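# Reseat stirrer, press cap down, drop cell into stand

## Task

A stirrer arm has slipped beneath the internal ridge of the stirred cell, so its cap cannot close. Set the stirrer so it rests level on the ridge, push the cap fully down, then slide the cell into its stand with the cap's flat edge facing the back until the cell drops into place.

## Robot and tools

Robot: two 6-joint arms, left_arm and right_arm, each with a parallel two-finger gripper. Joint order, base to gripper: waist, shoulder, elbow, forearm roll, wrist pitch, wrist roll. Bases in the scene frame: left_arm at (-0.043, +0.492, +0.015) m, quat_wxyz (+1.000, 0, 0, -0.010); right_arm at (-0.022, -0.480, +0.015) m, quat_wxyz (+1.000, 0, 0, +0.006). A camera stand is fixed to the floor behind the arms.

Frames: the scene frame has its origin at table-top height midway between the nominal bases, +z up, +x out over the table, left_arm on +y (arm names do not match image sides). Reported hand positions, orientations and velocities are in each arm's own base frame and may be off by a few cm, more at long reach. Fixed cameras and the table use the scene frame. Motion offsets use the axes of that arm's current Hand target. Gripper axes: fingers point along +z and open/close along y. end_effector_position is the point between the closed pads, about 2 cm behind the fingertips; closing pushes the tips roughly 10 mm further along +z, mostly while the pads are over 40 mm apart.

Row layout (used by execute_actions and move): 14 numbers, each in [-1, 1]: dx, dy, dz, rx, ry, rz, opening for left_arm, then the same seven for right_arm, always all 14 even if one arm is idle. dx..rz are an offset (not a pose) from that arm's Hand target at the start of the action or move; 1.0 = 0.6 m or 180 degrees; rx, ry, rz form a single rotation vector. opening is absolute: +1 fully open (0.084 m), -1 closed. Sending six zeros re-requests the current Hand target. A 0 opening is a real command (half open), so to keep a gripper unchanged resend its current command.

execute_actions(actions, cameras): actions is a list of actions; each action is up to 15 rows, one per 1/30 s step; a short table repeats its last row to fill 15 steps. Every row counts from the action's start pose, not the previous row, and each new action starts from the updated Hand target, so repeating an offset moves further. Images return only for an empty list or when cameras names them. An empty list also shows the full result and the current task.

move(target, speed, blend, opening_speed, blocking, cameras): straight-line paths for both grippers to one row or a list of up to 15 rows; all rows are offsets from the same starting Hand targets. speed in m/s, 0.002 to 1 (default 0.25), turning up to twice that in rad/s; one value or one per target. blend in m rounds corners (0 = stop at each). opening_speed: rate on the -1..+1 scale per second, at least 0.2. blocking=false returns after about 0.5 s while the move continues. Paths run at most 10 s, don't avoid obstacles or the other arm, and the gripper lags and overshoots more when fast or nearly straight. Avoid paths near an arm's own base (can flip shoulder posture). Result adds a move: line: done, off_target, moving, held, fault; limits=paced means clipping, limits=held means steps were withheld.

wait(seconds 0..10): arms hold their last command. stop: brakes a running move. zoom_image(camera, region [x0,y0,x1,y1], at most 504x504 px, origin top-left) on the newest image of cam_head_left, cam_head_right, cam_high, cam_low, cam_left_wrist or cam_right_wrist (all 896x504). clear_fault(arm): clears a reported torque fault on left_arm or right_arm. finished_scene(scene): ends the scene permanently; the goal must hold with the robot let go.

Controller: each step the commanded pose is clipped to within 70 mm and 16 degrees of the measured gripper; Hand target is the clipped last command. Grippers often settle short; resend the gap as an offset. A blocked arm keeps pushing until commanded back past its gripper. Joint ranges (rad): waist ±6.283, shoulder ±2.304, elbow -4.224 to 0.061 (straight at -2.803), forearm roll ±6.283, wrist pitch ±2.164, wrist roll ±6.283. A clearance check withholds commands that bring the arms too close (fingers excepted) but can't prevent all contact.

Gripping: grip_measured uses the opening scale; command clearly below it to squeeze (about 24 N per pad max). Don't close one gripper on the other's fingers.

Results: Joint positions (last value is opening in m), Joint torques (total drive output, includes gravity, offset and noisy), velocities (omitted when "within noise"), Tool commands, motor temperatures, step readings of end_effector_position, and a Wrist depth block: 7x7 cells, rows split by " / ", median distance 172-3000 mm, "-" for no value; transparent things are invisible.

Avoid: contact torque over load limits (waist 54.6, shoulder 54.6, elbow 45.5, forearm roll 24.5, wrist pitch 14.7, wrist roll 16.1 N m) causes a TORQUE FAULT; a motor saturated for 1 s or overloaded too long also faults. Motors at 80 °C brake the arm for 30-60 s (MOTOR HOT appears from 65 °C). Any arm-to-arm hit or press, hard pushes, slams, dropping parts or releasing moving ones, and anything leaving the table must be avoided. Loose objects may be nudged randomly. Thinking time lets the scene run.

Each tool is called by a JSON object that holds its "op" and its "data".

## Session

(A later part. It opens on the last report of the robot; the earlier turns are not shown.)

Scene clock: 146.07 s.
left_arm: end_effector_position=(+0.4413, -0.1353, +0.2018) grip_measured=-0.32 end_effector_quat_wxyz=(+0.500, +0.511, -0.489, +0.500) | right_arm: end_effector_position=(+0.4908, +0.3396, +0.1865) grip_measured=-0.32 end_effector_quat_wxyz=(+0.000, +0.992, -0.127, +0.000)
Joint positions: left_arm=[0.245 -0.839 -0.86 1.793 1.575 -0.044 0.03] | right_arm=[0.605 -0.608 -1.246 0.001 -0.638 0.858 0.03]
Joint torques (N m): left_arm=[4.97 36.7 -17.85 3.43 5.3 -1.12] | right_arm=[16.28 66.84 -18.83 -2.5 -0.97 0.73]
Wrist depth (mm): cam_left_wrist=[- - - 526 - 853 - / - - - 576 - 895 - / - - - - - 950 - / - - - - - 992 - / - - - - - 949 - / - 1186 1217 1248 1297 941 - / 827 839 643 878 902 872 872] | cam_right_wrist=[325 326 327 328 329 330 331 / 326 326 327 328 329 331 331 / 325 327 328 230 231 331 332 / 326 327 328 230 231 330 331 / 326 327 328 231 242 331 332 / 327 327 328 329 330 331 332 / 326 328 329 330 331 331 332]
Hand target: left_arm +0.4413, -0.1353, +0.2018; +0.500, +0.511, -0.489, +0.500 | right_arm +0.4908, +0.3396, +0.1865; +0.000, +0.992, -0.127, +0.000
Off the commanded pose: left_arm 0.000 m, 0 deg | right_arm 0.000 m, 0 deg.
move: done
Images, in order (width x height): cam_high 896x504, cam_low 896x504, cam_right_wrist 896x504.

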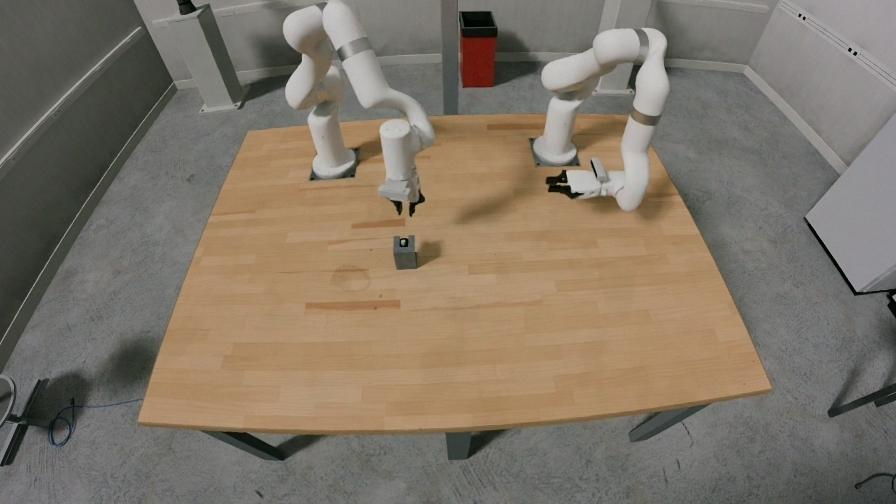

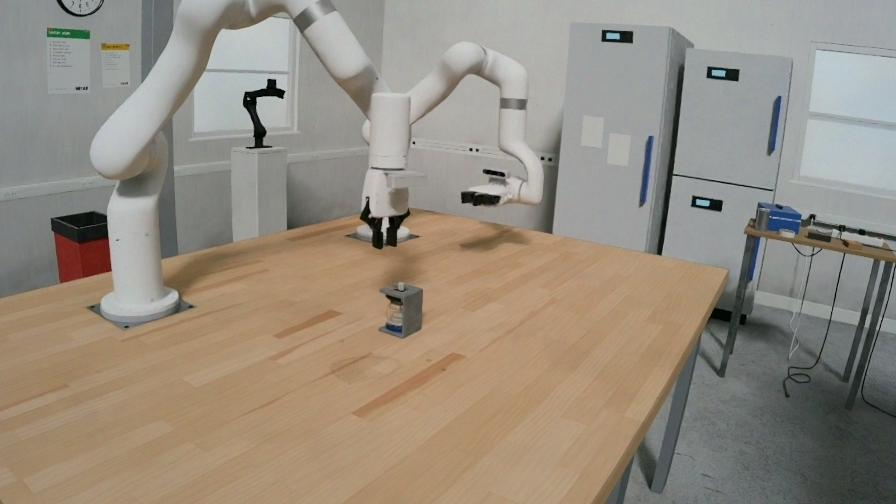

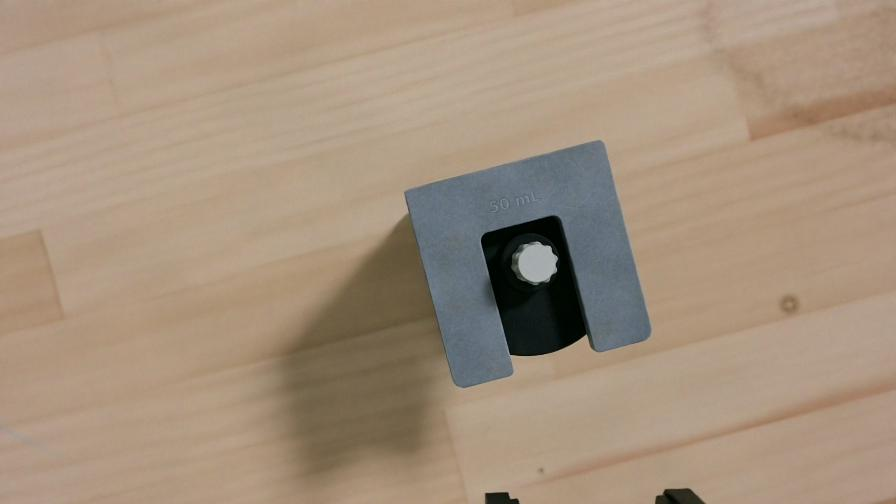

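{"op": "move", "data": {"target": [-0.24,-0.12,0.28,0,0,0,-0.3,0,0,0,0,0,0,-0.3], "cameras": ["cam_left_wrist"]}}

{"op": "zoom_image", "data": {"camera": "cam_left_wrist", "region": [300, 200, 560, 460]}}

Scene clock: 148.13 s.
left_arm: end_effector_position=(+0.5137, -0.3016, +0.0561) grip_measured=-0.32 end_effector_quat_wxyz=(+0.500, +0.511, -0.489, +0.500) | right_arm: end_effector_position=(+0.4908, +0.3396, +0.1865) grip_measured=-0.32 end_effector_quat_wxyz=(+0.000, +0.992, -0.127, +0.000)
Joint positions: left_arm=[-0.112 -1.254 -1.233 1.436 1.573 -0.002 0.03] | right_arm=[0.605 -0.608 -1.246 0.001 -0.638 0.858 0.03]
Joint torques (N m): left_arm=[-6.87 21.94 -20.18 -3.28 5.25 -1.21] | right_arm=[16.35 67.42 -18.48 -2.47 -0.99 0.85]
Wrist depth (mm): cam_left_wrist=[- - - 403 - - 784 / - - - 418 - - 800 / - - - - - - 748 / - - - - - - 766 / - 1203 1273 1048 - - 764 / 564 575 591 608 625 644 662 / 403 379 420 429 434 444 414] | cam_right_wrist=[325 326 327 328 329 330 331 / 325 326 327 328 329 330 331 / 326 327 327 231 231 331 332 / 326 327 328 230 231 331 332 / 326 327 328 231 242 331 332 / 326 327 328 330 331 331 332 / 326 328 329 330 331 332 333]
Hand target: left_arm +0.5137, -0.3017, +0.0560; +0.500, +0.511, -0.489, +0.500 | right_arm +0.4908, +0.3396, +0.1865; +0.000, +0.992, -0.127, +0.000
Off the commanded pose: left_arm 0.000 m, 0 deg | right_arm 0.000 m, 0 deg.
move: done
Images, in order (width x height): cam_left_wrist 896x504.

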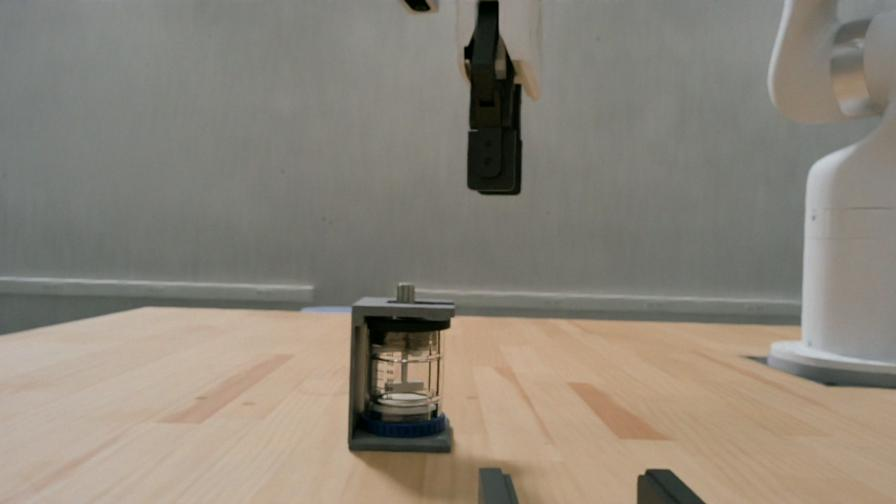

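Scaled by 1.938.

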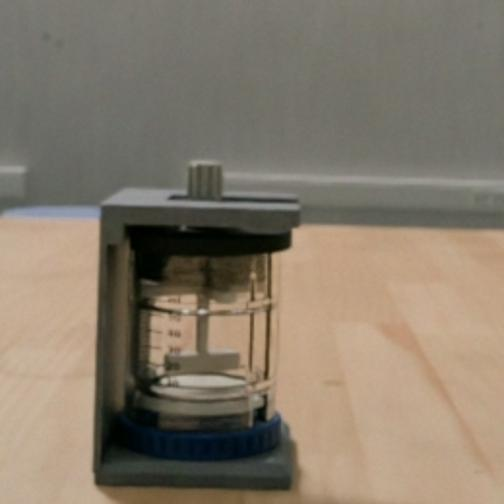

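{"op": "zoom_image", "data": {"camera": "cam_left_wrist", "region": [340, 275, 470, 460]}}

Scaled by 2.724.

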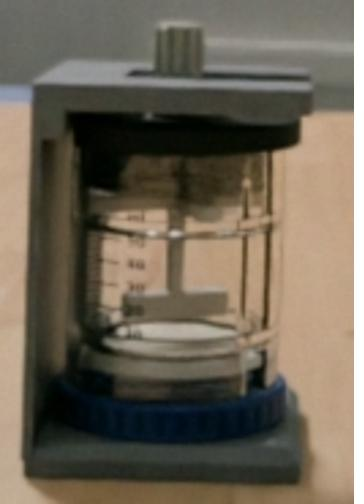

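{"op": "finished_scene", "data": {"scene": 2}}

The scene is finished: the task was done.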